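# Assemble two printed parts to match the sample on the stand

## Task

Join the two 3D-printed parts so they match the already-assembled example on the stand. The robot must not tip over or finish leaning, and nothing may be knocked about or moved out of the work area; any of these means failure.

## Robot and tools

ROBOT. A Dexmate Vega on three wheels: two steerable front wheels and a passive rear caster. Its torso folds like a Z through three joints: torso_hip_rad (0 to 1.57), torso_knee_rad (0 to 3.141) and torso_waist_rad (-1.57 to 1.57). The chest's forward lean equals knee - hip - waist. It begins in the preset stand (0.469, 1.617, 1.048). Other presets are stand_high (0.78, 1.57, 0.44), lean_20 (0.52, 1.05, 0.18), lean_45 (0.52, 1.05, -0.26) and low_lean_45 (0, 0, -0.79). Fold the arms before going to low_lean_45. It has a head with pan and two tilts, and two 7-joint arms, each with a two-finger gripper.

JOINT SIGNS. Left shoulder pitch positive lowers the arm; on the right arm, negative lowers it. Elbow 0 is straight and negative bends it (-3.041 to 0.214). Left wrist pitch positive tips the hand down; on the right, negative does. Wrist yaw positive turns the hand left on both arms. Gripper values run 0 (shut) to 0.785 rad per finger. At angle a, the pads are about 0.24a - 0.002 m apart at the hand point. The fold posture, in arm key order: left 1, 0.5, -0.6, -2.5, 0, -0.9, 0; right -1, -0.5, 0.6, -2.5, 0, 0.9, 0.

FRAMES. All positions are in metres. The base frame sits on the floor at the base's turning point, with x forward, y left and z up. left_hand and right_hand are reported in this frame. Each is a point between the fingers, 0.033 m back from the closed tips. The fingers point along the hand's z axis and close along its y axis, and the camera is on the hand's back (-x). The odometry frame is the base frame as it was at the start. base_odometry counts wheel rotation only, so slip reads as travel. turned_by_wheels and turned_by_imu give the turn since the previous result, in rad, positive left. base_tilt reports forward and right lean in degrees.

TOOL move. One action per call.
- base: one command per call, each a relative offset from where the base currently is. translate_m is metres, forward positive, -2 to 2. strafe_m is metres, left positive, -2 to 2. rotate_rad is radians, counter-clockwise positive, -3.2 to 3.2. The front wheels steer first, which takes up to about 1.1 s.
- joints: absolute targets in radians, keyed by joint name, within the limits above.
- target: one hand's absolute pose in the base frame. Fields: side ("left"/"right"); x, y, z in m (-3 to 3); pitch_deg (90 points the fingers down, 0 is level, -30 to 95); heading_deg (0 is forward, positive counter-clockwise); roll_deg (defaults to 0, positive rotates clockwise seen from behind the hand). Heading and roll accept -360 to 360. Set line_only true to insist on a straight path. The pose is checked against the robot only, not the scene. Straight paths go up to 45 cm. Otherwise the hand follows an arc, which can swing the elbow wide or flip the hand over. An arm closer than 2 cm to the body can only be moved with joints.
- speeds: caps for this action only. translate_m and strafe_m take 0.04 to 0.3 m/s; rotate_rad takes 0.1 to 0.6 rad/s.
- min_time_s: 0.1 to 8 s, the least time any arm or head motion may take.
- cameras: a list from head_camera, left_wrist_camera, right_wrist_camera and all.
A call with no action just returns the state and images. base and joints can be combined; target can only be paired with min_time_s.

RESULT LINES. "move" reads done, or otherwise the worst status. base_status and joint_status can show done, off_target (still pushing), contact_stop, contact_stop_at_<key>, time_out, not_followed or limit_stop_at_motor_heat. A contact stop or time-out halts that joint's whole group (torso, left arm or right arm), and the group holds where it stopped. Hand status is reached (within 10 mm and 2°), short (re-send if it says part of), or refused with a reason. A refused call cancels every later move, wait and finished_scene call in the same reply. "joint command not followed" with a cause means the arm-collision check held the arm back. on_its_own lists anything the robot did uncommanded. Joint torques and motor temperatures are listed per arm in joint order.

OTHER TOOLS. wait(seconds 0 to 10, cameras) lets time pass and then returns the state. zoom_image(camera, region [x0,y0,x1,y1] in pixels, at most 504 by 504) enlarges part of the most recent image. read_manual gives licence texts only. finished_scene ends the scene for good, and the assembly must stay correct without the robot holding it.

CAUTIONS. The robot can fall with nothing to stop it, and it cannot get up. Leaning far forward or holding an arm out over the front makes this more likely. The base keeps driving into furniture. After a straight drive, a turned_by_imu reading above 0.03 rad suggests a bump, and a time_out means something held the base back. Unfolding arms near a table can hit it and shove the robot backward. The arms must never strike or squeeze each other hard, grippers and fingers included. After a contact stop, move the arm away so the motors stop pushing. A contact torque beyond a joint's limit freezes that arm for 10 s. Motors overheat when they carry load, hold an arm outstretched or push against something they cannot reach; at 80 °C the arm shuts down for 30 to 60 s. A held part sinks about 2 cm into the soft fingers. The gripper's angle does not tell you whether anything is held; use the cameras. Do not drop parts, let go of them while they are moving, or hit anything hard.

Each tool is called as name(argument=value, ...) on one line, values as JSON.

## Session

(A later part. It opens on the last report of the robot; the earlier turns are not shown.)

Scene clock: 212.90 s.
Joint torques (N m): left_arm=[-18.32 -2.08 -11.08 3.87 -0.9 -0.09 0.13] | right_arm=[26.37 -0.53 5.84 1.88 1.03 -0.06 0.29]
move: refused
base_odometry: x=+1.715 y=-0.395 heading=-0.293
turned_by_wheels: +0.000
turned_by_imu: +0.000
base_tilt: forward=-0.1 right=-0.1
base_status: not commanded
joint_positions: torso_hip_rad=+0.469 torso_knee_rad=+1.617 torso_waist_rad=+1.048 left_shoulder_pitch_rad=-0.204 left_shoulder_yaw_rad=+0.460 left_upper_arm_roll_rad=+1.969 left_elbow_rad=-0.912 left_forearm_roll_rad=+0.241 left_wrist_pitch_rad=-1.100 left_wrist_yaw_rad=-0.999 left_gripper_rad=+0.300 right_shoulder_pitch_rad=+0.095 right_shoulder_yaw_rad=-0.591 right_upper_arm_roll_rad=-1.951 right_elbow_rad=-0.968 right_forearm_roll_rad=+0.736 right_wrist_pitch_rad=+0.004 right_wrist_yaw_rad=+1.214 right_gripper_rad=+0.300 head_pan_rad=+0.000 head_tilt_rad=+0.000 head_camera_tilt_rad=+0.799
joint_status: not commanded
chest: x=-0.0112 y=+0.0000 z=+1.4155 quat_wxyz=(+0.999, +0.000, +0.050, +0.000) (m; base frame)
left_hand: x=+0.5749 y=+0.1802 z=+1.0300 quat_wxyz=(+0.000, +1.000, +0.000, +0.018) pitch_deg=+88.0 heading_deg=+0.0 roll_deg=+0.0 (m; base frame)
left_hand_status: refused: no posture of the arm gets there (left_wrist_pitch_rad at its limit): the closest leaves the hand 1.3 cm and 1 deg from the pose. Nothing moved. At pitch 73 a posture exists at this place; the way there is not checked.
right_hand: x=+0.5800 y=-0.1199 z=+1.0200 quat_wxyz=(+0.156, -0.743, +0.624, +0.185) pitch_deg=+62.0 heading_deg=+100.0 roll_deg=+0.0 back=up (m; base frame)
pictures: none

move(target={"side":"left","x":0.60,"y":0.176,"z":0.96,"pitch_deg":82,"heading_deg":-2})

move(target={"side":"left","x":0.606,"y":0.176,"z":0.904,"pitch_deg":82,"heading_deg":-2,"line_only":true}, cameras=["left_wrist_camera","right_wrist_camera"])

zoom_image(camera="left_wrist_camera", region=[240, 180, 480, 420])

zoom_image(camera="right_wrist_camera", region=[330, 20, 470, 140])

Scene clock: 217.17 s.
Joint torques (N m): left_arm=[-18.15 2.85 -11.64 2.28 -0.4 0.18 0.44] | right_arm=[26.39 0.27 5.96 1.4 0.73 -0.63 0.19]
move: done
base_odometry: x=+1.715 y=-0.395 heading=-0.293
turned_by_wheels: +0.000
turned_by_imu: +0.000
base_tilt: forward=-0.1 right=-0.1
base_status: not commanded
joint_positions: torso_hip_rad=+0.469 torso_knee_rad=+1.617 torso_waist_rad=+1.048 left_shoulder_pitch_rad=-0.090 left_shoulder_yaw_rad=+0.469 left_upper_arm_roll_rad=+1.933 left_elbow_rad=-0.966 left_forearm_roll_rad=+0.559 left_wrist_pitch_rad=-0.956 left_wrist_yaw_rad=-0.767 left_gripper_rad=+0.300 right_shoulder_pitch_rad=+0.095 right_shoulder_yaw_rad=-0.591 right_upper_arm_roll_rad=-1.951 right_elbow_rad=-0.968 right_forearm_roll_rad=+0.736 right_wrist_pitch_rad=+0.004 right_wrist_yaw_rad=+1.214 right_gripper_rad=+0.300 head_pan_rad=+0.000 head_tilt_rad=+0.000 head_camera_tilt_rad=+0.799
joint_status: not commanded
chest: x=-0.0112 y=+0.0000 z=+1.4155 quat_wxyz=(+0.999, +0.000, +0.050, +0.000) (m; base frame)
left_hand: x=+0.5996 y=+0.1763 z=+0.9612 quat_wxyz=(+0.001, +0.997, -0.017, +0.069) pitch_deg=+82.1 heading_deg=-1.8 roll_deg=+0.2 (m; base frame)
left_hand_status: reached (straight line, planned for 1.3 s): 1 mm and 0.1 deg off.
right_hand: x=+0.5800 y=-0.1199 z=+1.0200 quat_wxyz=(+0.156, -0.743, +0.624, +0.185) pitch_deg=+62.0 heading_deg=+100.0 roll_deg=+0.0 back=up (m; base frame)
pictures: none

Scene clock: 219.53 s.
Joint torques (N m): left_arm=[-18.3 -2.05 -2.97 3.63 -0.04 -0.19 0.43] | right_arm=[24.35 -1.8 5.71 0.09 0.92 -0.15 0.57]
move: done
base_odometry: x=+1.715 y=-0.395 heading=-0.293
turned_by_wheels: +0.000
turned_by_imu: +0.000
base_tilt: forward=+0.0 right=-0.1
base_status: not commanded
joint_positions: torso_hip_rad=+0.469 torso_knee_rad=+1.617 torso_waist_rad=+1.048 left_shoulder_pitch_rad=+0.014 left_shoulder_yaw_rad=+0.353 left_upper_arm_roll_rad=+1.952 left_elbow_rad=-0.760 left_forearm_roll_rad=+0.701 left_wrist_pitch_rad=-0.961 left_wrist_yaw_rad=-0.590 left_gripper_rad=+0.300 right_shoulder_pitch_rad=+0.095 right_shoulder_yaw_rad=-0.591 right_upper_arm_roll_rad=-1.951 right_elbow_rad=-0.968 right_forearm_roll_rad=+0.736 right_wrist_pitch_rad=+0.004 right_wrist_yaw_rad=+1.214 right_gripper_rad=+0.300 head_pan_rad=+0.000 head_tilt_rad=+0.000 head_camera_tilt_rad=+0.799
joint_status: not commanded
chest: x=-0.0112 y=+0.0000 z=+1.4155 quat_wxyz=(+0.999, +0.000, +0.050, +0.000) (m; base frame)
left_hand: x=+0.6060 y=+0.1759 z=+0.9055 quat_wxyz=(+0.001, +0.997, -0.017, +0.070) pitch_deg=+82.0 heading_deg=-2.1 roll_deg=-0.1 (m; base frame)
left_hand_status: reached (straight line, planned for 1.0 s): 2 mm and 0.0 deg off.
right_hand: x=+0.5800 y=-0.1199 z=+1.0200 quat_wxyz=(+0.156, -0.743, +0.624, +0.185) pitch_deg=+62.0 heading_deg=+100.0 roll_deg=+0.0 back=up (m; base frame)
pictures: left_wrist_camera, right_wrist_camera
camera_calibration:
left_wrist_camera: T_world_to_cam=[[0.0578612, 0.998251, -0.0121582, -0.196212], [0.981876, -0.0547019, 0.181461, -0.679503], [0.180478, -0.0224373, -0.983323, 0.927439], [0, 0, 0, 1]] pos_world=[0.511158, 0.179508, 1.03289]
right_wrist_camera: T_world_to_cam=[[0.989719, 0.134758, -0.0479181, -0.500844], [0.101435, -0.897555, -0.429075, 0.338532], [-0.100831, 0.419803, -0.901997, 1.16979], [0, 0, 0, 1]] pos_world=[0.579306, -0.119739, 1.17641]

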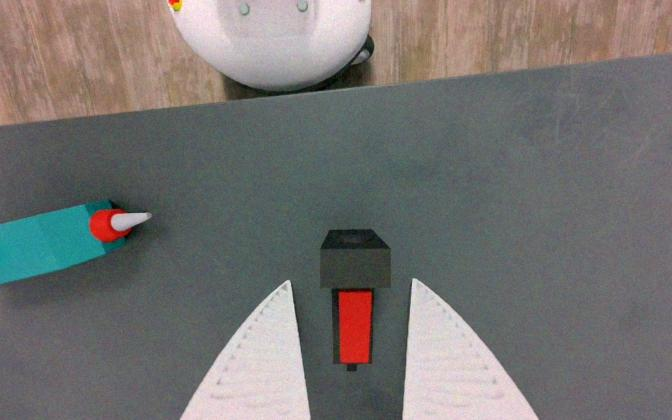

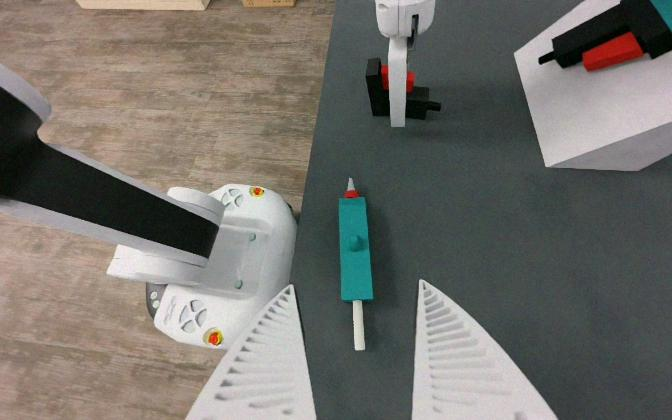

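Scaled by 2.100 from the camera's 672x420 image, which has a finer 960x600 frame.

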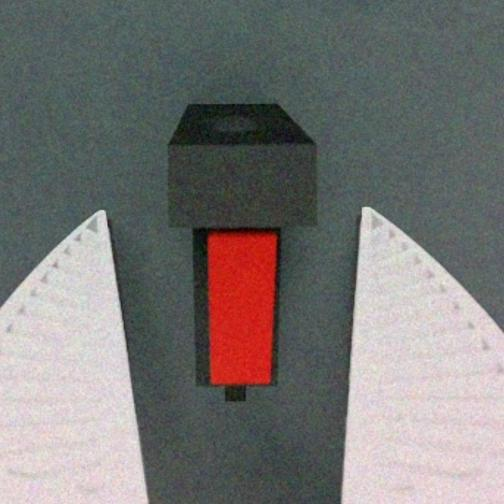

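Scaled by 3.600 from the camera's 672x420 image, which has a finer 960x600 frame.

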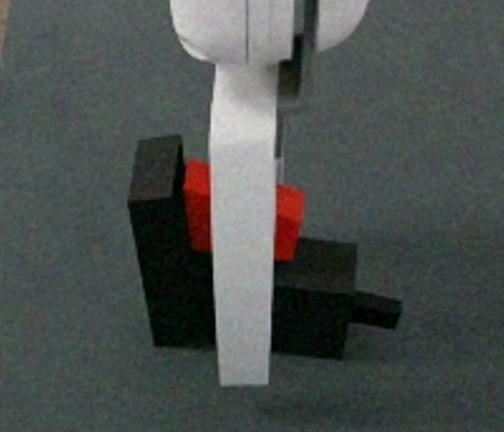

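move(joints={"left_gripper_rad":0.03})

move(target={"side":"left","x":0.59,"y":0.18,"z":1.06,"pitch_deg":80,"heading_deg":-5,"line_only":true}, cameras=["left_wrist_camera","right_wrist_camera"])

zoom_image(camera="left_wrist_camera", region=[240, 180, 480, 420])

Scene clock: 220.67 s.
Joint torques (N m): left_arm=[-20.24 -0.4 -2.87 4.72 -0.19 -0.04 0.25] | right_arm=[25.37 0.42 4.83 -0.22 0.95 -0.45 0.55]
move: done
base_odometry: x=+1.715 y=-0.395 heading=-0.293
turned_by_wheels: +0.000
turned_by_imu: +0.000
base_tilt: forward=+0.0 right=-0.1
base_status: not commanded
joint_positions: torso_hip_rad=+0.469 torso_knee_rad=+1.617 torso_waist_rad=+1.048 left_shoulder_pitch_rad=+0.016 left_shoulder_yaw_rad=+0.351 left_upper_arm_roll_rad=+1.952 left_elbow_rad=-0.755 left_forearm_roll_rad=+0.704 left_wrist_pitch_rad=-0.961 left_wrist_yaw_rad=-0.586 left_gripper_rad=+0.030 right_shoulder_pitch_rad=+0.095 right_shoulder_yaw_rad=-0.591 right_upper_arm_roll_rad=-1.951 right_elbow_rad=-0.968 right_forearm_roll_rad=+0.736 right_wrist_pitch_rad=+0.004 right_wrist_yaw_rad=+1.214 right_gripper_rad=+0.300 head_pan_rad=+0.000 head_tilt_rad=+0.000 head_camera_tilt_rad=+0.799
joint_status: all done
chest: x=-0.0112 y=+0.0000 z=+1.4155 quat_wxyz=(+0.999, +0.000, +0.050, +0.000) (m; base frame)
left_hand: x=+0.6060 y=+0.1759 z=+0.9043 quat_wxyz=(+0.001, +0.997, -0.017, +0.070) pitch_deg=+82.0 heading_deg=-2.1 roll_deg=-0.1 (m; base frame)
right_hand: x=+0.5800 y=-0.1199 z=+1.0200 quat_wxyz=(+0.156, -0.743, +0.624, +0.185) pitch_deg=+62.0 heading_deg=+100.0 roll_deg=+0.0 back=up (m; base frame)
pictures: none

Scene clock: 223.97 s.
Joint torques (N m): left_arm=[-24.51 2.84 -12.28 1.19 -0.84 -0.05 -0.34] | right_arm=[26.61 -0.86 5.44 2.39 0.79 0.7 0.33]
move: done
base_odometry: x=+1.715 y=-0.395 heading=-0.293
turned_by_wheels: +0.000
turned_by_imu: +0.000
base_tilt: forward=+0.0 right=-0.1
base_status: not commanded
joint_positions: torso_hip_rad=+0.469 torso_knee_rad=+1.617 torso_waist_rad=+1.048 left_shoulder_pitch_rad=-0.260 left_shoulder_yaw_rad=+0.622 left_upper_arm_roll_rad=+1.905 left_elbow_rad=-1.219 left_forearm_roll_rad=+0.423 left_wrist_pitch_rad=-0.986 left_wrist_yaw_rad=-0.939 left_gripper_rad=+0.030 right_shoulder_pitch_rad=+0.095 right_shoulder_yaw_rad=-0.591 right_upper_arm_roll_rad=-1.951 right_elbow_rad=-0.968 right_forearm_roll_rad=+0.736 right_wrist_pitch_rad=+0.004 right_wrist_yaw_rad=+1.214 right_gripper_rad=+0.300 head_pan_rad=+0.000 head_tilt_rad=+0.000 head_camera_tilt_rad=+0.799
joint_status: not commanded
chest: x=-0.0112 y=+0.0000 z=+1.4155 quat_wxyz=(+0.999, +0.000, +0.050, +0.000) (m; base frame)
left_hand: x=+0.5904 y=+0.1800 z=+1.0574 quat_wxyz=(+0.004, +0.995, -0.043, +0.087) pitch_deg=+80.1 heading_deg=-4.9 roll_deg=+0.0 (m; base frame)
left_hand_status: reached (straight line, planned for 1.8 s): 3 mm and 0.1 deg off.
right_hand: x=+0.5800 y=-0.1199 z=+1.0200 quat_wxyz=(+0.156, -0.743, +0.624, +0.185) pitch_deg=+62.0 heading_deg=+100.0 roll_deg=+0.0 back=up (m; base frame)
pictures: left_wrist_camera, right_wrist_camera
camera_calibration:
left_wrist_camera: T_world_to_cam=[[0.109352, 0.99394, -0.0112392, -0.228142], [0.971131, -0.104417, 0.214482, -0.711143], [0.212009, -0.0343687, -0.976663, 1.05617], [0, 0, 0, 1]] pos_world=[0.491642, 0.188803, 1.18149]
right_wrist_camera: T_world_to_cam=[[0.989719, 0.134758, -0.0479181, -0.500844], [0.101435, -0.897555, -0.429075, 0.338532], [-0.100831, 0.419803, -0.901997, 1.16979], [0, 0, 0, 1]] pos_world=[0.579306, -0.119739, 1.17641]

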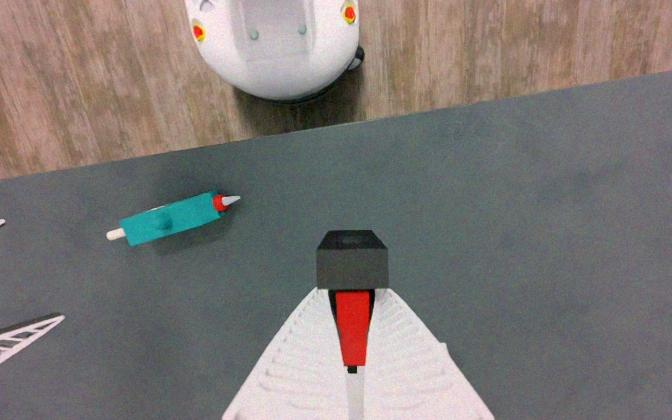

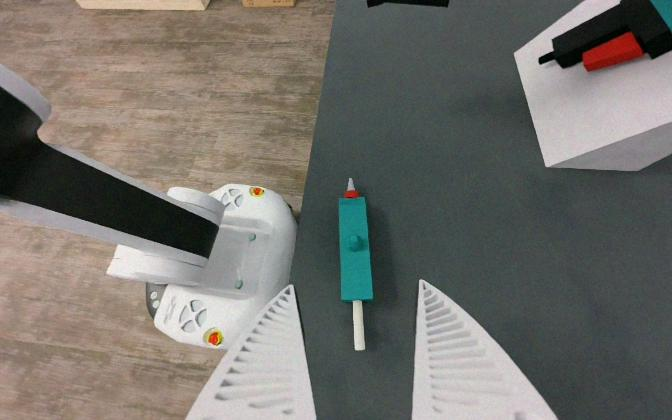

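Scaled by 2.100 from the camera's 672x420 image, which has a finer 960x600 frame.

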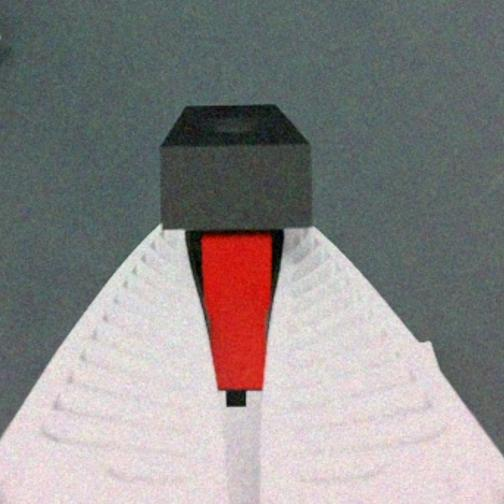

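move(target={"side":"left","x":0.56,"y":0.2,"z":1.0,"pitch_deg":82,"heading_deg":-50,"line_only":true}, cameras=["left_wrist_camera"])

Scene clock: 230.90 s.
Joint torques (N m): left_arm=[-26.63 0.64 -6.65 2.19 0.34 -0.38 0.66] | right_arm=[22.85 0.81 7.03 2.67 0.44 -0.66 0.45]
move: done
base_odometry: x=+1.715 y=-0.395 heading=-0.293
turned_by_wheels: +0.000
turned_by_imu: +0.000
base_tilt: forward=+0.0 right=-0.1
base_status: not commanded
joint_positions: torso_hip_rad=+0.469 torso_knee_rad=+1.617 torso_waist_rad=+1.048 left_shoulder_pitch_rad=-0.213 left_shoulder_yaw_rad=+0.689 left_upper_arm_roll_rad=+1.902 left_elbow_rad=-1.419 left_forearm_roll_rad=+1.867 left_wrist_pitch_rad=-1.154 left_wrist_yaw_rad=+0.417 left_gripper_rad=+0.030 right_shoulder_pitch_rad=+0.095 right_shoulder_yaw_rad=-0.591 right_upper_arm_roll_rad=-1.951 right_elbow_rad=-0.968 right_forearm_roll_rad=+0.736 right_wrist_pitch_rad=+0.004 right_wrist_yaw_rad=+1.214 right_gripper_rad=+0.300 head_pan_rad=+0.000 head_tilt_rad=+0.000 head_camera_tilt_rad=+0.799
joint_status: not commanded
chest: x=-0.0112 y=+0.0000 z=+1.4155 quat_wxyz=(+0.999, +0.000, +0.050, +0.000) (m; base frame)
left_hand: x=+0.5604 y=+0.1998 z=+1.0002 quat_wxyz=(+0.029, +0.905, -0.420, +0.064) pitch_deg=+82.0 heading_deg=-49.7 roll_deg=+0.1 (m; base frame)
left_hand_status: reached (straight line, planned for 5.0 s): 0 mm and 0.2 deg off.
right_hand: x=+0.5800 y=-0.1199 z=+1.0200 quat_wxyz=(+0.156, -0.743, +0.624, +0.185) pitch_deg=+62.0 heading_deg=+100.0 roll_deg=+0.0 back=up (m; base frame)
pictures: left_wrist_camera
camera_calibration:
left_wrist_camera: T_world_to_cam=[[0.778509, 0.627526, -0.0116271, -0.546529], [0.618747, -0.764248, 0.181872, -0.30568], [0.105244, -0.148783, -0.983253, 1.09662], [0, 0, 0, 1]] pos_world=[0.499204, 0.272504, 1.12749]

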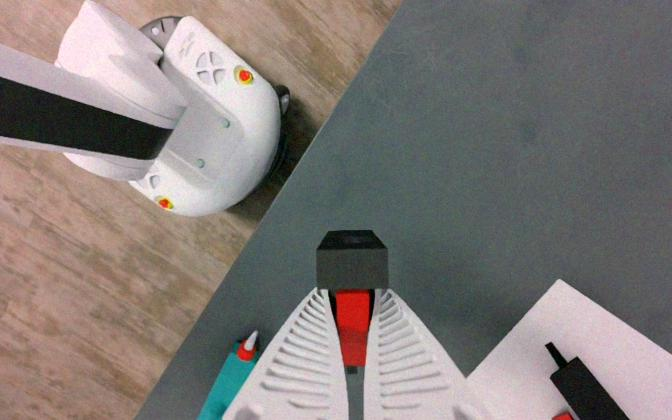

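move(target={"side":"left","x":0.57,"y":0.2,"z":0.95,"pitch_deg":82,"heading_deg":-68,"line_only":true})

move(target={"side":"left","x":0.57,"y":0.2,"z":0.9065,"pitch_deg":82,"heading_deg":-68,"line_only":true}, cameras=["left_wrist_camera"])

Scene clock: 234.10 s.
Joint torques (N m): left_arm=[-17.86 -1.42 -5.02 3.76 0.59 0.94 0.34] | right_arm=[25.5 -1.08 6.11 -0.47 0.7 -0.73 0.47]
move: done
base_odometry: x=+1.715 y=-0.395 heading=-0.293
turned_by_wheels: +0.000
turned_by_imu: +0.000
base_tilt: forward=-0.1 right=-0.2
base_status: not commanded
joint_positions: torso_hip_rad=+0.469 torso_knee_rad=+1.617 torso_waist_rad=+1.048 left_shoulder_pitch_rad=-0.183 left_shoulder_yaw_rad=+0.621 left_upper_arm_roll_rad=+2.072 left_elbow_rad=-1.319 left_forearm_roll_rad=+2.202 left_wrist_pitch_rad=-0.802 left_wrist_yaw_rad=+0.742 left_gripper_rad=+0.030 right_shoulder_pitch_rad=+0.095 right_shoulder_yaw_rad=-0.591 right_upper_arm_roll_rad=-1.951 right_elbow_rad=-0.968 right_forearm_roll_rad=+0.736 right_wrist_pitch_rad=+0.004 right_wrist_yaw_rad=+1.214 right_gripper_rad=+0.300 head_pan_rad=+0.000 head_tilt_rad=+0.000 head_camera_tilt_rad=+0.799
joint_status: not commanded
chest: x=-0.0112 y=+0.0000 z=+1.4155 quat_wxyz=(+0.999, +0.000, +0.050, +0.000) (m; base frame)
left_hand: x=+0.5703 y=+0.1997 z=+0.9509 quat_wxyz=(+0.039, +0.828, -0.556, +0.059) pitch_deg=+81.9 heading_deg=-67.4 roll_deg=+0.3 (m; base frame)
left_hand_status: reached (straight line, planned for 1.5 s): 1 mm and 0.3 deg off.
right_hand: x=+0.5800 y=-0.1199 z=+1.0200 quat_wxyz=(+0.156, -0.743, +0.624, +0.185) pitch_deg=+62.0 heading_deg=+100.0 roll_deg=+0.0 back=up (m; base frame)
pictures: none

Scene clock: 235.87 s.
Joint torques (N m): left_arm=[-18.96 -0.07 -11.62 4.37 0.84 0.32 -0.21] | right_arm=[25.74 -1.52 5.39 0.8 1.53 0.65 0.4]
move: done
base_odometry: x=+1.715 y=-0.395 heading=-0.293
turned_by_wheels: +0.000
turned_by_imu: +0.000
base_tilt: forward=-0.1 right=-0.1
base_status: not commanded
joint_positions: torso_hip_rad=+0.469 torso_knee_rad=+1.617 torso_waist_rad=+1.048 left_shoulder_pitch_rad=-0.095 left_shoulder_yaw_rad=+0.582 left_upper_arm_roll_rad=+2.072 left_elbow_rad=-1.233 left_forearm_roll_rad=+2.216 left_wrist_pitch_rad=-0.740 left_wrist_yaw_rad=+0.717 left_gripper_rad=+0.030 right_shoulder_pitch_rad=+0.095 right_shoulder_yaw_rad=-0.591 right_upper_arm_roll_rad=-1.951 right_elbow_rad=-0.968 right_forearm_roll_rad=+0.736 right_wrist_pitch_rad=+0.004 right_wrist_yaw_rad=+1.214 right_gripper_rad=+0.300 head_pan_rad=+0.000 head_tilt_rad=+0.000 head_camera_tilt_rad=+0.799
joint_status: not commanded
chest: x=-0.0112 y=+0.0000 z=+1.4155 quat_wxyz=(+0.999, +0.000, +0.050, +0.000) (m; base frame)
left_hand: x=+0.5700 y=+0.2001 z=+0.9090 quat_wxyz=(+0.039, +0.827, -0.558, +0.058) pitch_deg=+82.0 heading_deg=-68.0 roll_deg=+0.0 (m; base frame)
left_hand_status: reached (straight line, planned for 0.6 s): 3 mm and 0.0 deg off.
right_hand: x=+0.5800 y=-0.1199 z=+1.0200 quat_wxyz=(+0.156, -0.743, +0.624, +0.185) pitch_deg=+62.0 heading_deg=+100.0 roll_deg=+0.0 back=up (m; base frame)
pictures: left_wrist_camera
camera_calibration:
left_wrist_camera: T_world_to_cam=[[0.935436, 0.353291, -0.012017, -0.5896], [0.349513, -0.919274, 0.181041, -0.109662], [0.0529135, -0.173553, -0.983402, 1.0409], [0, 0, 0, 1]] pos_world=[0.534784, 0.288142, 1.03639]

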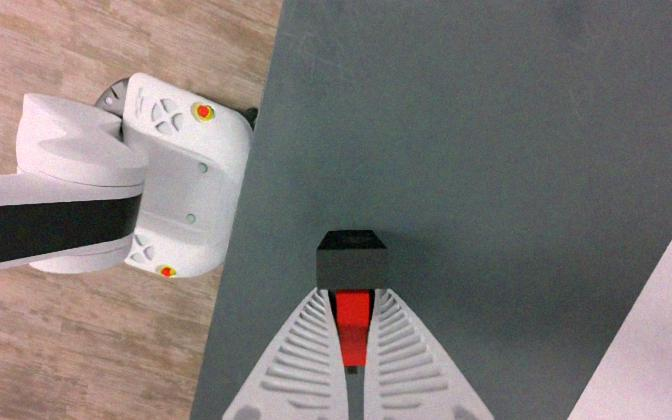

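move(target={"side":"left","x":0.57,"y":0.2,"z":0.9055,"pitch_deg":82,"heading_deg":-68,"line_only":true})

move(joints={"left_gripper_rad":0.3})

move(target={"side":"left","x":0.53,"y":0.2,"z":1.15,"pitch_deg":82,"heading_deg":-68,"line_only":true})

move(target={"side":"left","x":0.48,"y":0.22,"z":1.2,"pitch_deg":65,"heading_deg":-70,"roll_deg":180}, cameras=["all"])

Scene clock: 236.87 s.
Joint torques (N m): left_arm=[-18.15 -3.31 -13.42 4.41 0.48 0.77 -0.54] | right_arm=[26.23 -1.28 4.13 0.83 0.45 0.8 0.2]
move: done
base_odometry: x=+1.715 y=-0.395 heading=-0.293
turned_by_wheels: +0.000
turned_by_imu: +0.000
base_tilt: forward=+0.0 right=-0.1
base_status: not commanded
joint_positions: torso_hip_rad=+0.469 torso_knee_rad=+1.617 torso_waist_rad=+1.048 left_shoulder_pitch_rad=-0.089 left_shoulder_yaw_rad=+0.580 left_upper_arm_roll_rad=+2.072 left_elbow_rad=-1.227 left_forearm_roll_rad=+2.217 left_wrist_pitch_rad=-0.736 left_wrist_yaw_rad=+0.716 left_gripper_rad=+0.030 right_shoulder_pitch_rad=+0.095 right_shoulder_yaw_rad=-0.591 right_upper_arm_roll_rad=-1.951 right_elbow_rad=-0.968 right_forearm_roll_rad=+0.736 right_wrist_pitch_rad=+0.004 right_wrist_yaw_rad=+1.214 right_gripper_rad=+0.300 head_pan_rad=+0.000 head_tilt_rad=+0.000 head_camera_tilt_rad=+0.799
joint_status: not commanded
chest: x=-0.0112 y=+0.0000 z=+1.4155 quat_wxyz=(+0.999, +0.000, +0.050, +0.000) (m; base frame)
left_hand: x=+0.5699 y=+0.2001 z=+0.9063 quat_wxyz=(+0.039, +0.827, -0.558, +0.058) pitch_deg=+82.0 heading_deg=-68.0 roll_deg=+0.0 (m; base frame)
left_hand_status: reached (straight line, planned for 0.2 s): 1 mm and 0.0 deg off.
right_hand: x=+0.5800 y=-0.1199 z=+1.0200 quat_wxyz=(+0.156, -0.743, +0.624, +0.185) pitch_deg=+62.0 heading_deg=+100.0 roll_deg=+0.0 back=up (m; base frame)
pictures: none

Scene clock: 237.67 s.
Joint torques (N m): left_arm=[-18 -0.91 -12.25 3.35 0.59 0.24 -0.09] | right_arm=[25.77 -2.3 4.61 0.01 0.76 -0.39 0.4]
move: done
base_odometry: x=+1.715 y=-0.395 heading=-0.293
turned_by_wheels: +0.000
turned_by_imu: +0.000
base_tilt: forward=-0.1 right=-0.1
base_status: not commanded
joint_positions: torso_hip_rad=+0.469 torso_knee_rad=+1.617 torso_waist_rad=+1.048 left_shoulder_pitch_rad=-0.088 left_shoulder_yaw_rad=+0.579 left_upper_arm_roll_rad=+2.072 left_elbow_rad=-1.226 left_forearm_roll_rad=+2.217 left_wrist_pitch_rad=-0.735 left_wrist_yaw_rad=+0.715 left_gripper_rad=+0.300 right_shoulder_pitch_rad=+0.095 right_shoulder_yaw_rad=-0.591 right_upper_arm_roll_rad=-1.951 right_elbow_rad=-0.968 right_forearm_roll_rad=+0.736 right_wrist_pitch_rad=+0.004 right_wrist_yaw_rad=+1.214 right_gripper_rad=+0.300 head_pan_rad=+0.000 head_tilt_rad=+0.000 head_camera_tilt_rad=+0.799
joint_status: all done
chest: x=-0.0112 y=+0.0000 z=+1.4155 quat_wxyz=(+0.999, +0.000, +0.050, +0.000) (m; base frame)
left_hand: x=+0.5699 y=+0.2001 z=+0.9057 quat_wxyz=(+0.039, +0.827, -0.558, +0.058) pitch_deg=+82.0 heading_deg=-68.0 roll_deg=+0.0 (m; base frame)
right_hand: x=+0.5800 y=-0.1199 z=+1.0200 quat_wxyz=(+0.156, -0.743, +0.624, +0.185) pitch_deg=+62.0 heading_deg=+100.0 roll_deg=+0.0 back=up (m; base frame)
pictures: none

Scene clock: 241.33 s.
Joint torques (N m): left_arm=[-22.52 1.05 -5.59 2.55 0.89 -0.53 0.32] | right_arm=[23.79 1.03 5.37 2.42 1.08 0.82 0.44]
move: done
base_odometry: x=+1.715 y=-0.395 heading=-0.293
turned_by_wheels: +0.000
turned_by_imu: +0.000
base_tilt: forward=-0.1 right=-0.1
base_status: not commanded
joint_positions: torso_hip_rad=+0.469 torso_knee_rad=+1.617 torso_waist_rad=+1.048 left_shoulder_pitch_rad=-0.618 left_shoulder_yaw_rad=+0.764 left_upper_arm_roll_rad=+2.093 left_elbow_rad=-1.652 left_forearm_roll_rad=+2.174 left_wrist_pitch_rad=-1.048 left_wrist_yaw_rad=+0.955 left_gripper_rad=+0.300 right_shoulder_pitch_rad=+0.095 right_shoulder_yaw_rad=-0.591 right_upper_arm_roll_rad=-1.951 right_elbow_rad=-0.968 right_forearm_roll_rad=+0.736 right_wrist_pitch_rad=+0.004 right_wrist_yaw_rad=+1.214 right_gripper_rad=+0.300 head_pan_rad=+0.000 head_tilt_rad=+0.000 head_camera_tilt_rad=+0.799
joint_status: not commanded
chest: x=-0.0112 y=+0.0000 z=+1.4155 quat_wxyz=(+0.999, +0.000, +0.050, +0.000) (m; base frame)
left_hand: x=+0.5307 y=+0.1999 z=+1.1478 quat_wxyz=(+0.039, +0.827, -0.558, +0.058) pitch_deg=+82.0 heading_deg=-68.0 roll_deg=+0.0 (m; base frame)
left_hand_status: reached (straight line, planned for 2.1 s): 2 mm and 0.0 deg off.
right_hand: x=+0.5800 y=-0.1199 z=+1.0200 quat_wxyz=(+0.156, -0.743, +0.624, +0.185) pitch_deg=+62.0 heading_deg=+100.0 roll_deg=+0.0 back=up (m; base frame)
pictures: none

Scene clock: 244.70 s.
Joint torques (N m): left_arm=[-18.34 -2.33 -7.36 1.49 0.85 1.33 0.57] | right_arm=[26 -1.29 4.64 0.7 0.82 0.24 0.14]
move: done
base_odometry: x=+1.715 y=-0.395 heading=-0.293
turned_by_wheels: +0.000
turned_by_imu: +0.000
base_tilt: forward=-0.1 right=-0.1
base_status: not commanded
joint_positions: torso_hip_rad=+0.469 torso_knee_rad=+1.617 torso_waist_rad=+1.048 left_shoulder_pitch_rad=-0.788 left_shoulder_yaw_rad=+1.250 left_upper_arm_roll_rad=+2.125 left_elbow_rad=-1.976 left_forearm_roll_rad=+2.208 left_wrist_pitch_rad=-0.895 left_wrist_yaw_rad=+0.994 left_gripper_rad=+0.300 right_shoulder_pitch_rad=+0.095 right_shoulder_yaw_rad=-0.591 right_upper_arm_roll_rad=-1.951 right_elbow_rad=-0.968 right_forearm_roll_rad=+0.736 right_wrist_pitch_rad=+0.004 right_wrist_yaw_rad=+1.214 right_gripper_rad=+0.300 head_pan_rad=+0.000 head_tilt_rad=+0.000 head_camera_tilt_rad=+0.799
joint_status: not commanded
chest: x=-0.0112 y=+0.0000 z=+1.4155 quat_wxyz=(+0.999, +0.000, +0.050, +0.000) (m; base frame)
left_hand: x=+0.4807 y=+0.2200 z=+1.1995 quat_wxyz=(+0.123, +0.800, -0.560, +0.176) pitch_deg=+65.2 heading_deg=-70.0 roll_deg=+0.0 back=down (m; base frame)
left_hand_status: reached (straight line, planned for 1.9 s): 1 mm and 0.2 deg off.
right_hand: x=+0.5800 y=-0.1199 z=+1.0200 quat_wxyz=(+0.156, -0.743, +0.624, +0.185) pitch_deg=+62.0 heading_deg=+100.0 roll_deg=+0.0 back=up (m; base frame)
pictures: head_camera, left_wrist_camera, right_wrist_camera
camera_calibration:
head_camera: T_world_to_cam=[[0.0377311, -0.998734, 0.0332588, -0.0210175], [-0.787372, -0.0502072, -0.61443, 0.900979], [0.615322, -0.0030039, -0.78827, 1.17691], [0, 0, 0, 1]] pos_world=[-0.0139792, 0.02778, 1.48201]
left_wrist_camera: T_world_to_cam=[[0.947934, 0.318428, -0.00492965, -0.516324], [0.285268, -0.842136, 0.457635, -0.430555], [0.141572, -0.435214, -0.889127, 1.2366], [0, 0, 0, 1]] pos_world=[0.437196, 0.340012, 1.29399]
right_wrist_camera: T_world_to_cam=[[0.989719, 0.134758, -0.0479181, -0.500844], [0.101435, -0.897555, -0.429075, 0.338532], [-0.100831, 0.419803, -0.901997, 1.16979], [0, 0, 0, 1]] pos_world=[0.579306, -0.119739, 1.17641]

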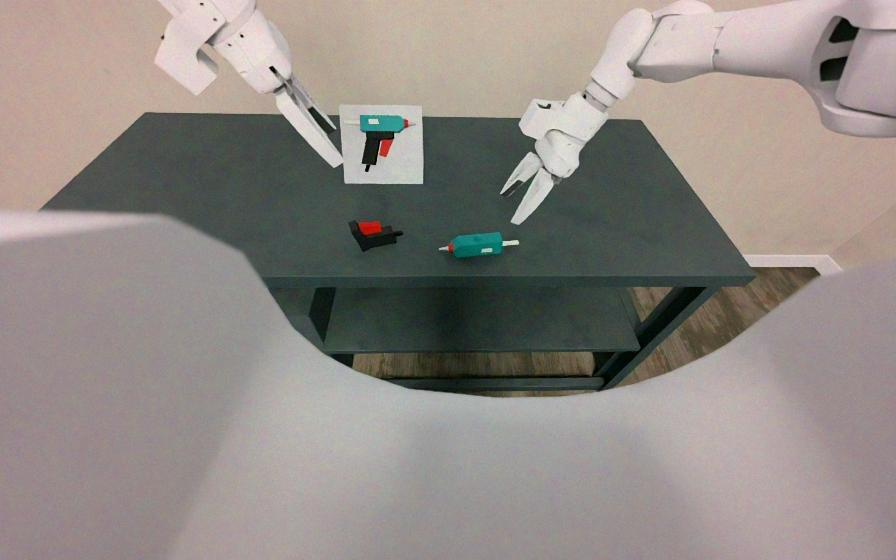

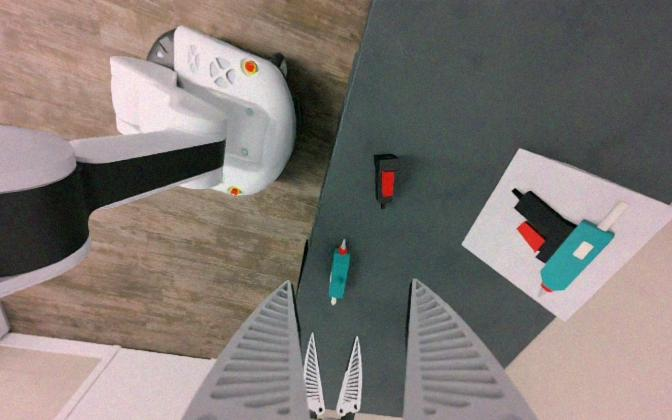

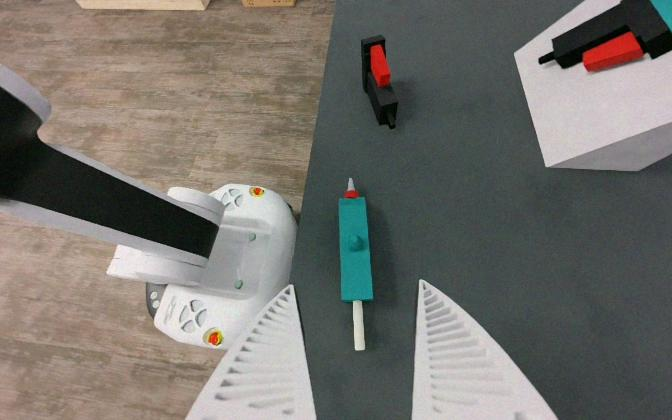

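move(joints={"left_shoulder_pitch_rad": -0.4, "left_shoulder_yaw_rad": 0.9, "left_upper_arm_roll_rad": 1.75, "left_elbow_rad": -1.9, "left_forearm_roll_rad": -0.3, "left_wrist_pitch_rad": 0.9, "left_wrist_yaw_rad": -1.25}, cameras=["all"])

Scene clock: 254.73 s.
Joint torques (N m): left_arm=[-15.02 -1.98 -13.88 2.98 0.62 -0.09 -0.14] | right_arm=[25.61 -0.09 5.55 1.4 0.81 0.02 0.3]
move: done
base_odometry: x=+1.715 y=-0.395 heading=-0.293
turned_by_wheels: +0.000
turned_by_imu: +0.000
base_tilt: forward=-0.1 right=-0.1
base_status: not commanded
joint_positions: torso_hip_rad=+0.469 torso_knee_rad=+1.617 torso_waist_rad=+1.048 left_shoulder_pitch_rad=-0.401 left_shoulder_yaw_rad=+0.901 left_upper_arm_roll_rad=+1.751 left_elbow_rad=-1.900 left_forearm_roll_rad=-0.295 left_wrist_pitch_rad=+0.896 left_wrist_yaw_rad=-1.245 left_gripper_rad=+0.300 right_shoulder_pitch_rad=+0.095 right_shoulder_yaw_rad=-0.591 right_upper_arm_roll_rad=-1.951 right_elbow_rad=-0.968 right_forearm_roll_rad=+0.736 right_wrist_pitch_rad=+0.004 right_wrist_yaw_rad=+1.214 right_gripper_rad=+0.300 head_pan_rad=+0.000 head_tilt_rad=+0.000 head_camera_tilt_rad=+0.799
joint_status: all done
chest: x=-0.0112 y=+0.0000 z=+1.4155 quat_wxyz=(+0.999, +0.000, +0.050, +0.000) (m; base frame)
left_hand: x=+0.5597 y=+0.1776 z=+1.1790 quat_wxyz=(+0.109, +0.728, +0.674, +0.061) pitch_deg=+75.7 heading_deg=-18.1 roll_deg=+76.3 (m; base frame)
right_hand: x=+0.5800 y=-0.1199 z=+1.0200 quat_wxyz=(+0.156, -0.743, +0.624, +0.185) pitch_deg=+62.0 heading_deg=+100.0 roll_deg=+0.0 back=up (m; base frame)
pictures: head_camera, left_wrist_camera, right_wrist_camera
camera_calibration:
head_camera: T_world_to_cam=[[0.0377311, -0.998734, 0.0332588, -0.0210175], [-0.787372, -0.0502072, -0.61443, 0.900979], [0.615322, -0.0030039, -0.78827, 1.17691], [0, 0, 0, 1]] pos_world=[-0.0139792, 0.02778, 1.48201]
left_wrist_camera: T_world_to_cam=[[-0.962645, 0.086648, -0.256527, 0.829336], [0.0929584, 0.995591, -0.0125523, -0.143855], [0.254308, -0.0359298, -0.966456, 1.14587], [0, 0, 0, 1]] pos_world=[0.520325, 0.112532, 1.31837]
right_wrist_camera: T_world_to_cam=[[0.989719, 0.134758, -0.0479181, -0.500844], [0.101435, -0.897555, -0.429075, 0.338532], [-0.100831, 0.419803, -0.901997, 1.16979], [0, 0, 0, 1]] pos_world=[0.579306, -0.119739, 1.17641]

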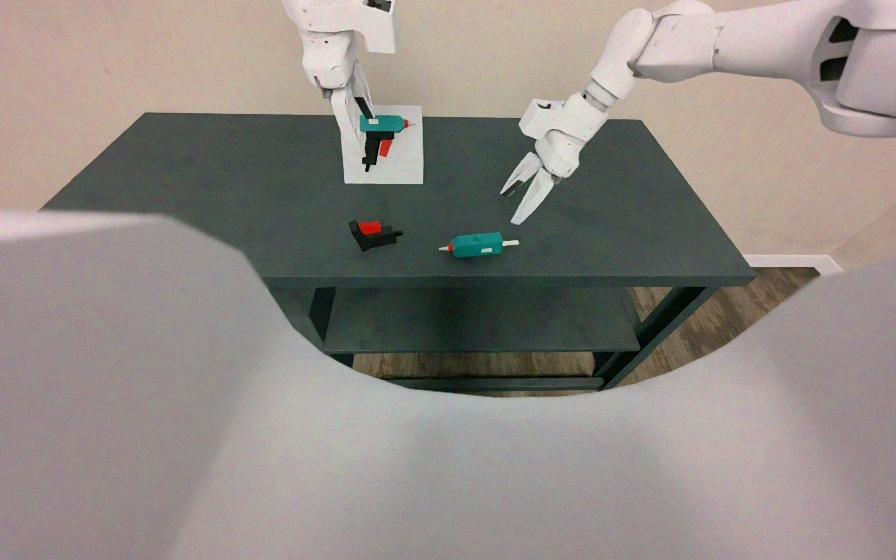

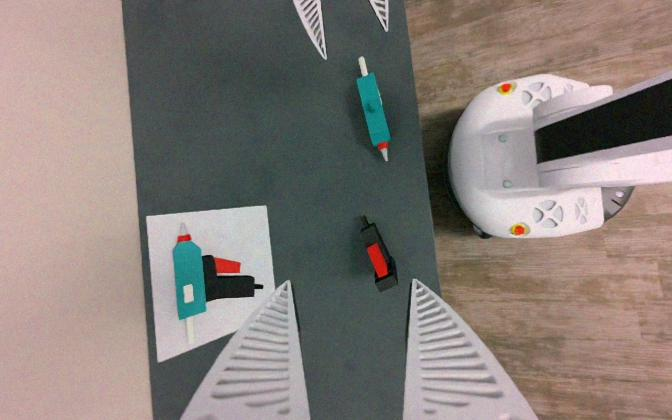

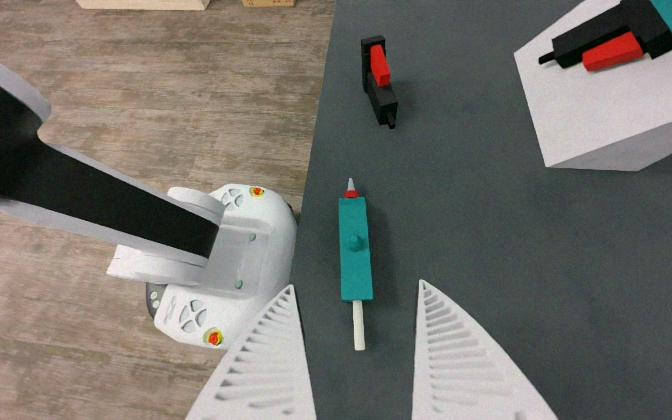

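move(target={"side":"left","x":0.57,"y":0.2,"z":1.06,"pitch_deg":80,"heading_deg":-70}, cameras=["all"])

Scene clock: 258.77 s.
Joint torques (N m): left_arm=[-17.73 -0.11 -14.35 4.5 0.12 0.69 0.52] | right_arm=[24.85 -0.17 5.97 1.22 1.09 0.06 0.32]
move: done
base_odometry: x=+1.715 y=-0.395 heading=-0.293
turned_by_wheels: +0.000
turned_by_imu: +0.000
base_tilt: forward=+0.0 right=-0.1
base_status: not commanded
joint_positions: torso_hip_rad=+0.469 torso_knee_rad=+1.617 torso_waist_rad=+1.048 left_shoulder_pitch_rad=-0.124 left_shoulder_yaw_rad=+0.792 left_upper_arm_roll_rad=+1.663 left_elbow_rad=-1.522 left_forearm_roll_rad=-0.486 left_wrist_pitch_rad=+1.016 left_wrist_yaw_rad=-1.128 left_gripper_rad=+0.300 right_shoulder_pitch_rad=+0.095 right_shoulder_yaw_rad=-0.591 right_upper_arm_roll_rad=-1.951 right_elbow_rad=-0.968 right_forearm_roll_rad=+0.736 right_wrist_pitch_rad=+0.004 right_wrist_yaw_rad=+1.214 right_gripper_rad=+0.300 head_pan_rad=+0.000 head_tilt_rad=+0.000 head_camera_tilt_rad=+0.799
joint_status: not commanded
chest: x=-0.0112 y=+0.0000 z=+1.4155 quat_wxyz=(+0.999, +0.000, +0.050, +0.000) (m; base frame)
left_hand: x=+0.5700 y=+0.1998 z=+1.0615 quat_wxyz=(+0.072, +0.574, +0.815, -0.049) pitch_deg=+80.0 heading_deg=-69.2 roll_deg=+1.1 (m; base frame)
left_hand_status: reached (straight line, planned for 1.5 s): 2 mm and 0.3 deg off.
right_hand: x=+0.5800 y=-0.1199 z=+1.0200 quat_wxyz=(+0.156, -0.743, +0.624, +0.185) pitch_deg=+62.0 heading_deg=+100.0 roll_deg=+0.0 back=up (m; base frame)
pictures: head_camera, left_wrist_camera, right_wrist_camera
camera_calibration:
head_camera: T_world_to_cam=[[0.0377311, -0.998734, 0.0332588, -0.0210175], [-0.787372, -0.0502072, -0.61443, 0.900979], [0.615322, -0.0030039, -0.78827, 1.17691], [0, 0, 0, 1]] pos_world=[-0.0139792, 0.02778, 1.48201]
left_wrist_camera: T_world_to_cam=[[-0.947217, -0.319858, -0.0217107, 0.630312], [-0.314486, 0.940193, -0.130903, 0.200608], [0.0622826, -0.117166, -0.991157, 1.18249], [0, 0, 0, 1]] pos_world=[0.586482, 0.151548, 1.21198]
right_wrist_camera: T_world_to_cam=[[0.989719, 0.134758, -0.0479181, -0.500844], [0.101435, -0.897555, -0.429075, 0.338532], [-0.100831, 0.419803, -0.901997, 1.16979], [0, 0, 0, 1]] pos_world=[0.579306, -0.119739, 1.17641]

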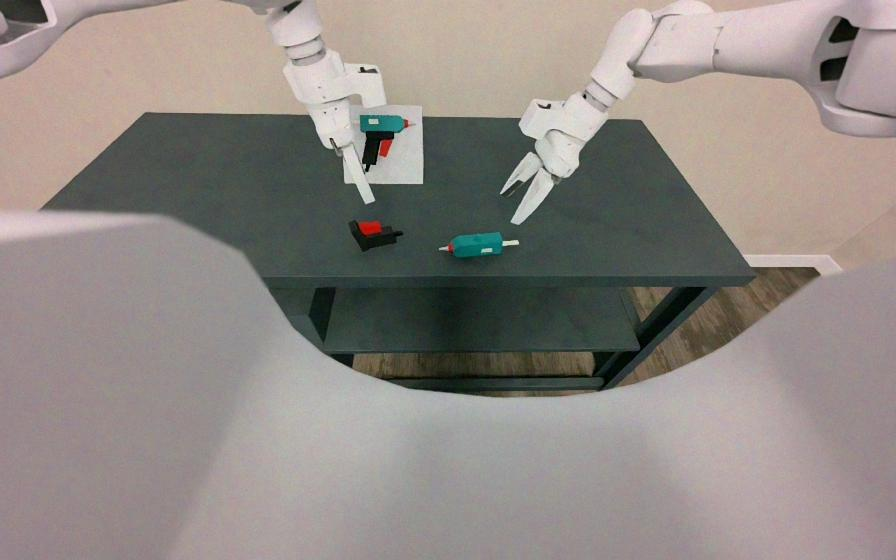

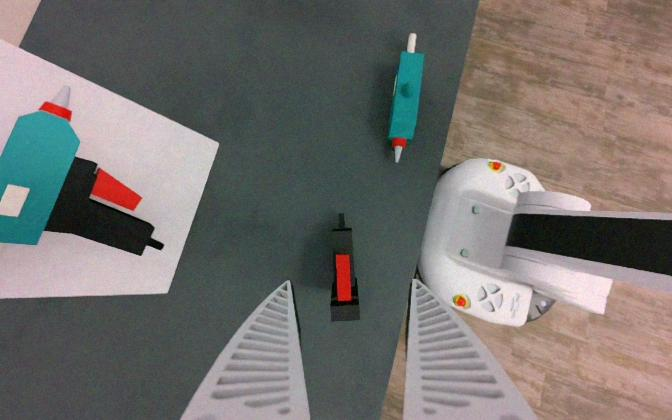

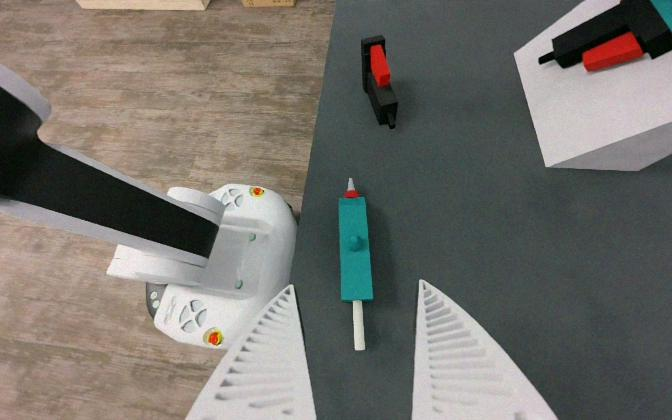

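move(target={"side":"left","x":0.586,"y":0.194,"z":0.965,"pitch_deg":80,"heading_deg":-68,"line_only":true}, cameras=["left_wrist_camera"])

move(target={"side":"right","x":0.56,"y":-0.22,"z":1.03,"pitch_deg":20,"heading_deg":70}, cameras=["right_wrist_camera"])

Scene clock: 261.70 s.
Joint torques (N m): left_arm=[-17.62 -1.65 -12.17 2.48 0.61 -0.28 0.5] | right_arm=[24.8 0.75 5.33 0.06 1.03 0.12 -0.05]
move: done
base_odometry: x=+1.715 y=-0.395 heading=-0.293
turned_by_wheels: +0.000
turned_by_imu: +0.000
base_tilt: forward=-0.1 right=-0.1
base_status: not commanded
joint_positions: torso_hip_rad=+0.469 torso_knee_rad=+1.617 torso_waist_rad=+1.048 left_shoulder_pitch_rad=+0.060 left_shoulder_yaw_rad=+0.684 left_upper_arm_roll_rad=+1.633 left_elbow_rad=-1.321 left_forearm_roll_rad=-0.496 left_wrist_pitch_rad=+0.923 left_wrist_yaw_rad=-0.990 left_gripper_rad=+0.300 right_shoulder_pitch_rad=+0.095 right_shoulder_yaw_rad=-0.591 right_upper_arm_roll_rad=-1.951 right_elbow_rad=-0.968 right_forearm_roll_rad=+0.736 right_wrist_pitch_rad=+0.004 right_wrist_yaw_rad=+1.214 right_gripper_rad=+0.300 head_pan_rad=+0.000 head_tilt_rad=+0.000 head_camera_tilt_rad=+0.799
joint_status: not commanded
chest: x=-0.0112 y=+0.0000 z=+1.4155 quat_wxyz=(+0.999, +0.000, +0.050, +0.000) (m; base frame)
left_hand: x=+0.5858 y=+0.1942 z=+0.9674 quat_wxyz=(+0.072, +0.557, +0.826, -0.049) pitch_deg=+80.0 heading_deg=-68.0 roll_deg=+0.0 (m; base frame)
left_hand_status: reached (straight line, planned for 1.0 s): 2 mm and 0.1 deg off.
right_hand: x=+0.5800 y=-0.1199 z=+1.0200 quat_wxyz=(+0.156, -0.743, +0.624, +0.185) pitch_deg=+62.0 heading_deg=+100.0 roll_deg=+0.0 back=up (m; base frame)
pictures: left_wrist_camera
camera_calibration:
left_wrist_camera: T_world_to_cam=[[-0.934132, -0.356437, -0.0187229, 0.637971], [-0.351108, 0.927068, -0.131411, 0.222962], [0.064197, -0.116181, -0.991151, 1.08615], [0, 0, 0, 1]] pos_world=[0.604505, 0.146886, 1.11779]

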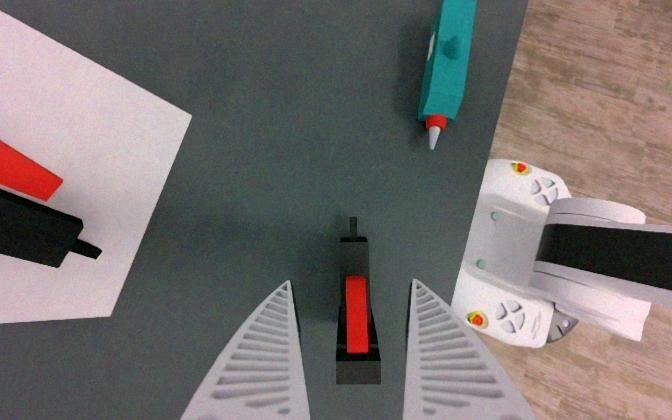

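Scene clock: 265.83 s.
Joint torques (N m): left_arm=[-17.15 0.47 -14 2.45 0.25 -0.85 0.18] | right_arm=[9.18 -6.15 11.24 2.74 1.1 1.86 0.28]
move: done
base_odometry: x=+1.715 y=-0.395 heading=-0.293
turned_by_wheels: +0.000
turned_by_imu: +0.000
base_tilt: forward=-0.1 right=-0.1
base_status: not commanded
joint_positions: torso_hip_rad=+0.469 torso_knee_rad=+1.617 torso_waist_rad=+1.048 left_shoulder_pitch_rad=+0.064 left_shoulder_yaw_rad=+0.681 left_upper_arm_roll_rad=+1.633 left_elbow_rad=-1.316 left_forearm_roll_rad=-0.496 left_wrist_pitch_rad=+0.921 left_wrist_yaw_rad=-0.987 left_gripper_rad=+0.300 right_shoulder_pitch_rad=-0.366 right_shoulder_yaw_rad=-1.092 right_upper_arm_roll_rad=-1.780 right_elbow_rad=-1.039 right_forearm_roll_rad=+1.320 right_wrist_pitch_rad=+0.514 right_wrist_yaw_rad=+1.085 right_gripper_rad=+0.300 head_pan_rad=+0.000 head_tilt_rad=+0.000 head_camera_tilt_rad=+0.799
joint_status: not commanded
chest: x=-0.0112 y=+0.0000 z=+1.4155 quat_wxyz=(+0.999, +0.000, +0.050, +0.000) (m; base frame)
left_hand: x=+0.5860 y=+0.1941 z=+0.9650 quat_wxyz=(+0.072, +0.557, +0.826, -0.049) pitch_deg=+80.0 heading_deg=-68.0 roll_deg=+0.0 (m; base frame)
right_hand: x=+0.5600 y=-0.2186 z=+1.0299 quat_wxyz=(+0.468, -0.472, +0.671, +0.329) pitch_deg=+20.2 heading_deg=+70.3 roll_deg=+0.0 back=up (m; base frame)
right_hand_status: reached (straight line, planned for 2.6 s): 1 mm and 0.4 deg off.
pictures: right_wrist_camera
camera_calibration:
right_wrist_camera: T_world_to_cam=[[0.940414, -0.334408, -0.0615881, -0.528049], [-0.183061, -0.345276, -0.920474, 1.04239], [0.286549, 0.876901, -0.38592, 0.569528], [0, 0, 0, 1]] pos_world=[0.524208, -0.316092, 1.14676]

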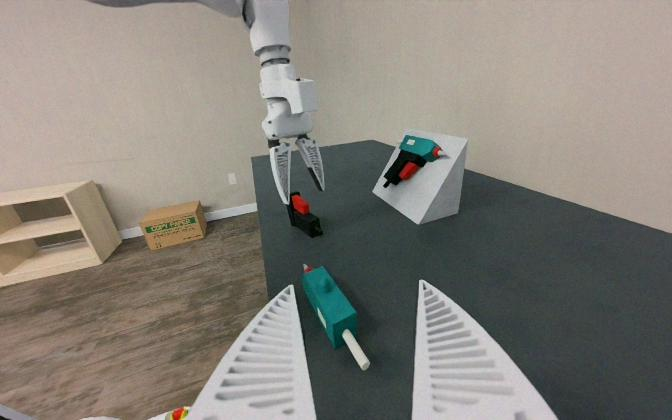

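move(target={"side":"left","x":0.581,"y":0.194,"z":0.906,"pitch_deg":80,"heading_deg":-68,"line_only":true}, cameras=["left_wrist_camera"])

zoom_image(camera="left_wrist_camera", region=[200, 180, 500, 420])

Scene clock: 267.93 s.
Joint torques (N m): left_arm=[-17.98 -1.11 -12.78 4.13 0.61 -0.57 0.36] | right_arm=[8.89 -7.04 11.76 3.17 1.3 1.09 -0.07]
move: done
base_odometry: x=+1.715 y=-0.395 heading=-0.293
turned_by_wheels: +0.000
turned_by_imu: +0.000
base_tilt: forward=-0.1 right=-0.1
base_status: not commanded
joint_positions: torso_hip_rad=+0.469 torso_knee_rad=+1.617 torso_waist_rad=+1.048 left_shoulder_pitch_rad=+0.165 left_shoulder_yaw_rad=+0.644 left_upper_arm_roll_rad=+1.626 left_elbow_rad=-1.231 left_forearm_roll_rad=-0.494 left_wrist_pitch_rad=+0.848 left_wrist_yaw_rad=-0.914 left_gripper_rad=+0.300 right_shoulder_pitch_rad=-0.371 right_shoulder_yaw_rad=-1.094 right_upper_arm_roll_rad=-1.779 right_elbow_rad=-1.038 right_forearm_roll_rad=+1.325 right_wrist_pitch_rad=+0.518 right_wrist_yaw_rad=+1.085 right_gripper_rad=+0.300 head_pan_rad=+0.000 head_tilt_rad=+0.000 head_camera_tilt_rad=+0.799
joint_status: not commanded
chest: x=-0.0112 y=+0.0000 z=+1.4155 quat_wxyz=(+0.999, +0.000, +0.050, +0.000) (m; base frame)
left_hand: x=+0.5813 y=+0.1941 z=+0.9089 quat_wxyz=(+0.072, +0.557, +0.826, -0.049) pitch_deg=+80.0 heading_deg=-68.0 roll_deg=+0.0 (m; base frame)
left_hand_status: reached (straight line, planned for 0.7 s): 3 mm and 0.0 deg off.
right_hand: x=+0.5600 y=-0.2199 z=+1.0301 quat_wxyz=(+0.470, -0.470, +0.671, +0.329) pitch_deg=+20.0 heading_deg=+70.0 roll_deg=+0.0 back=up (m; base frame)
pictures: left_wrist_camera
camera_calibration:
left_wrist_camera: T_world_to_cam=[[-0.933792, -0.357338, -0.0185028, 0.632427], [-0.352028, 0.92672, -0.131398, 0.214427], [0.0641004, -0.116185, -0.991157, 1.02861], [0, 0, 0, 1]] pos_world=[0.600105, 0.146784, 1.05939]

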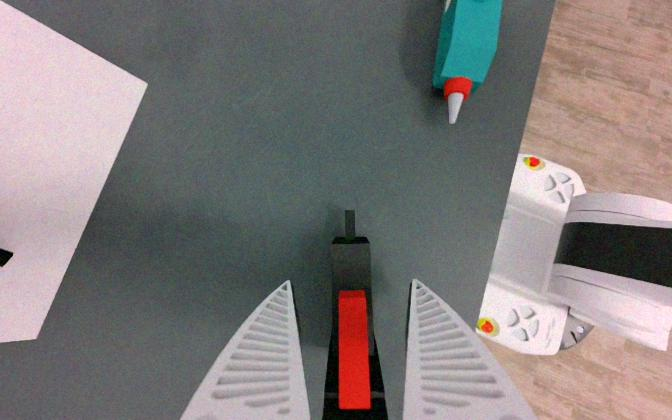

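Scaled by 1.680 from the camera's 672x420 image, which has a finer 960x600 frame.

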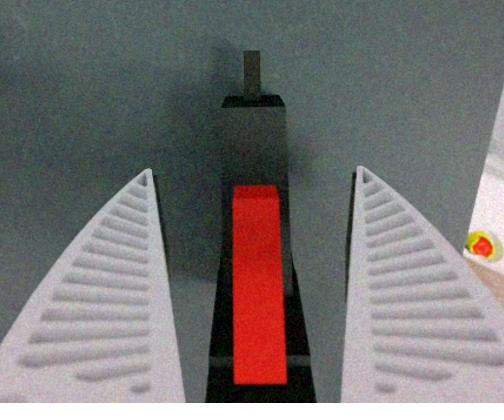

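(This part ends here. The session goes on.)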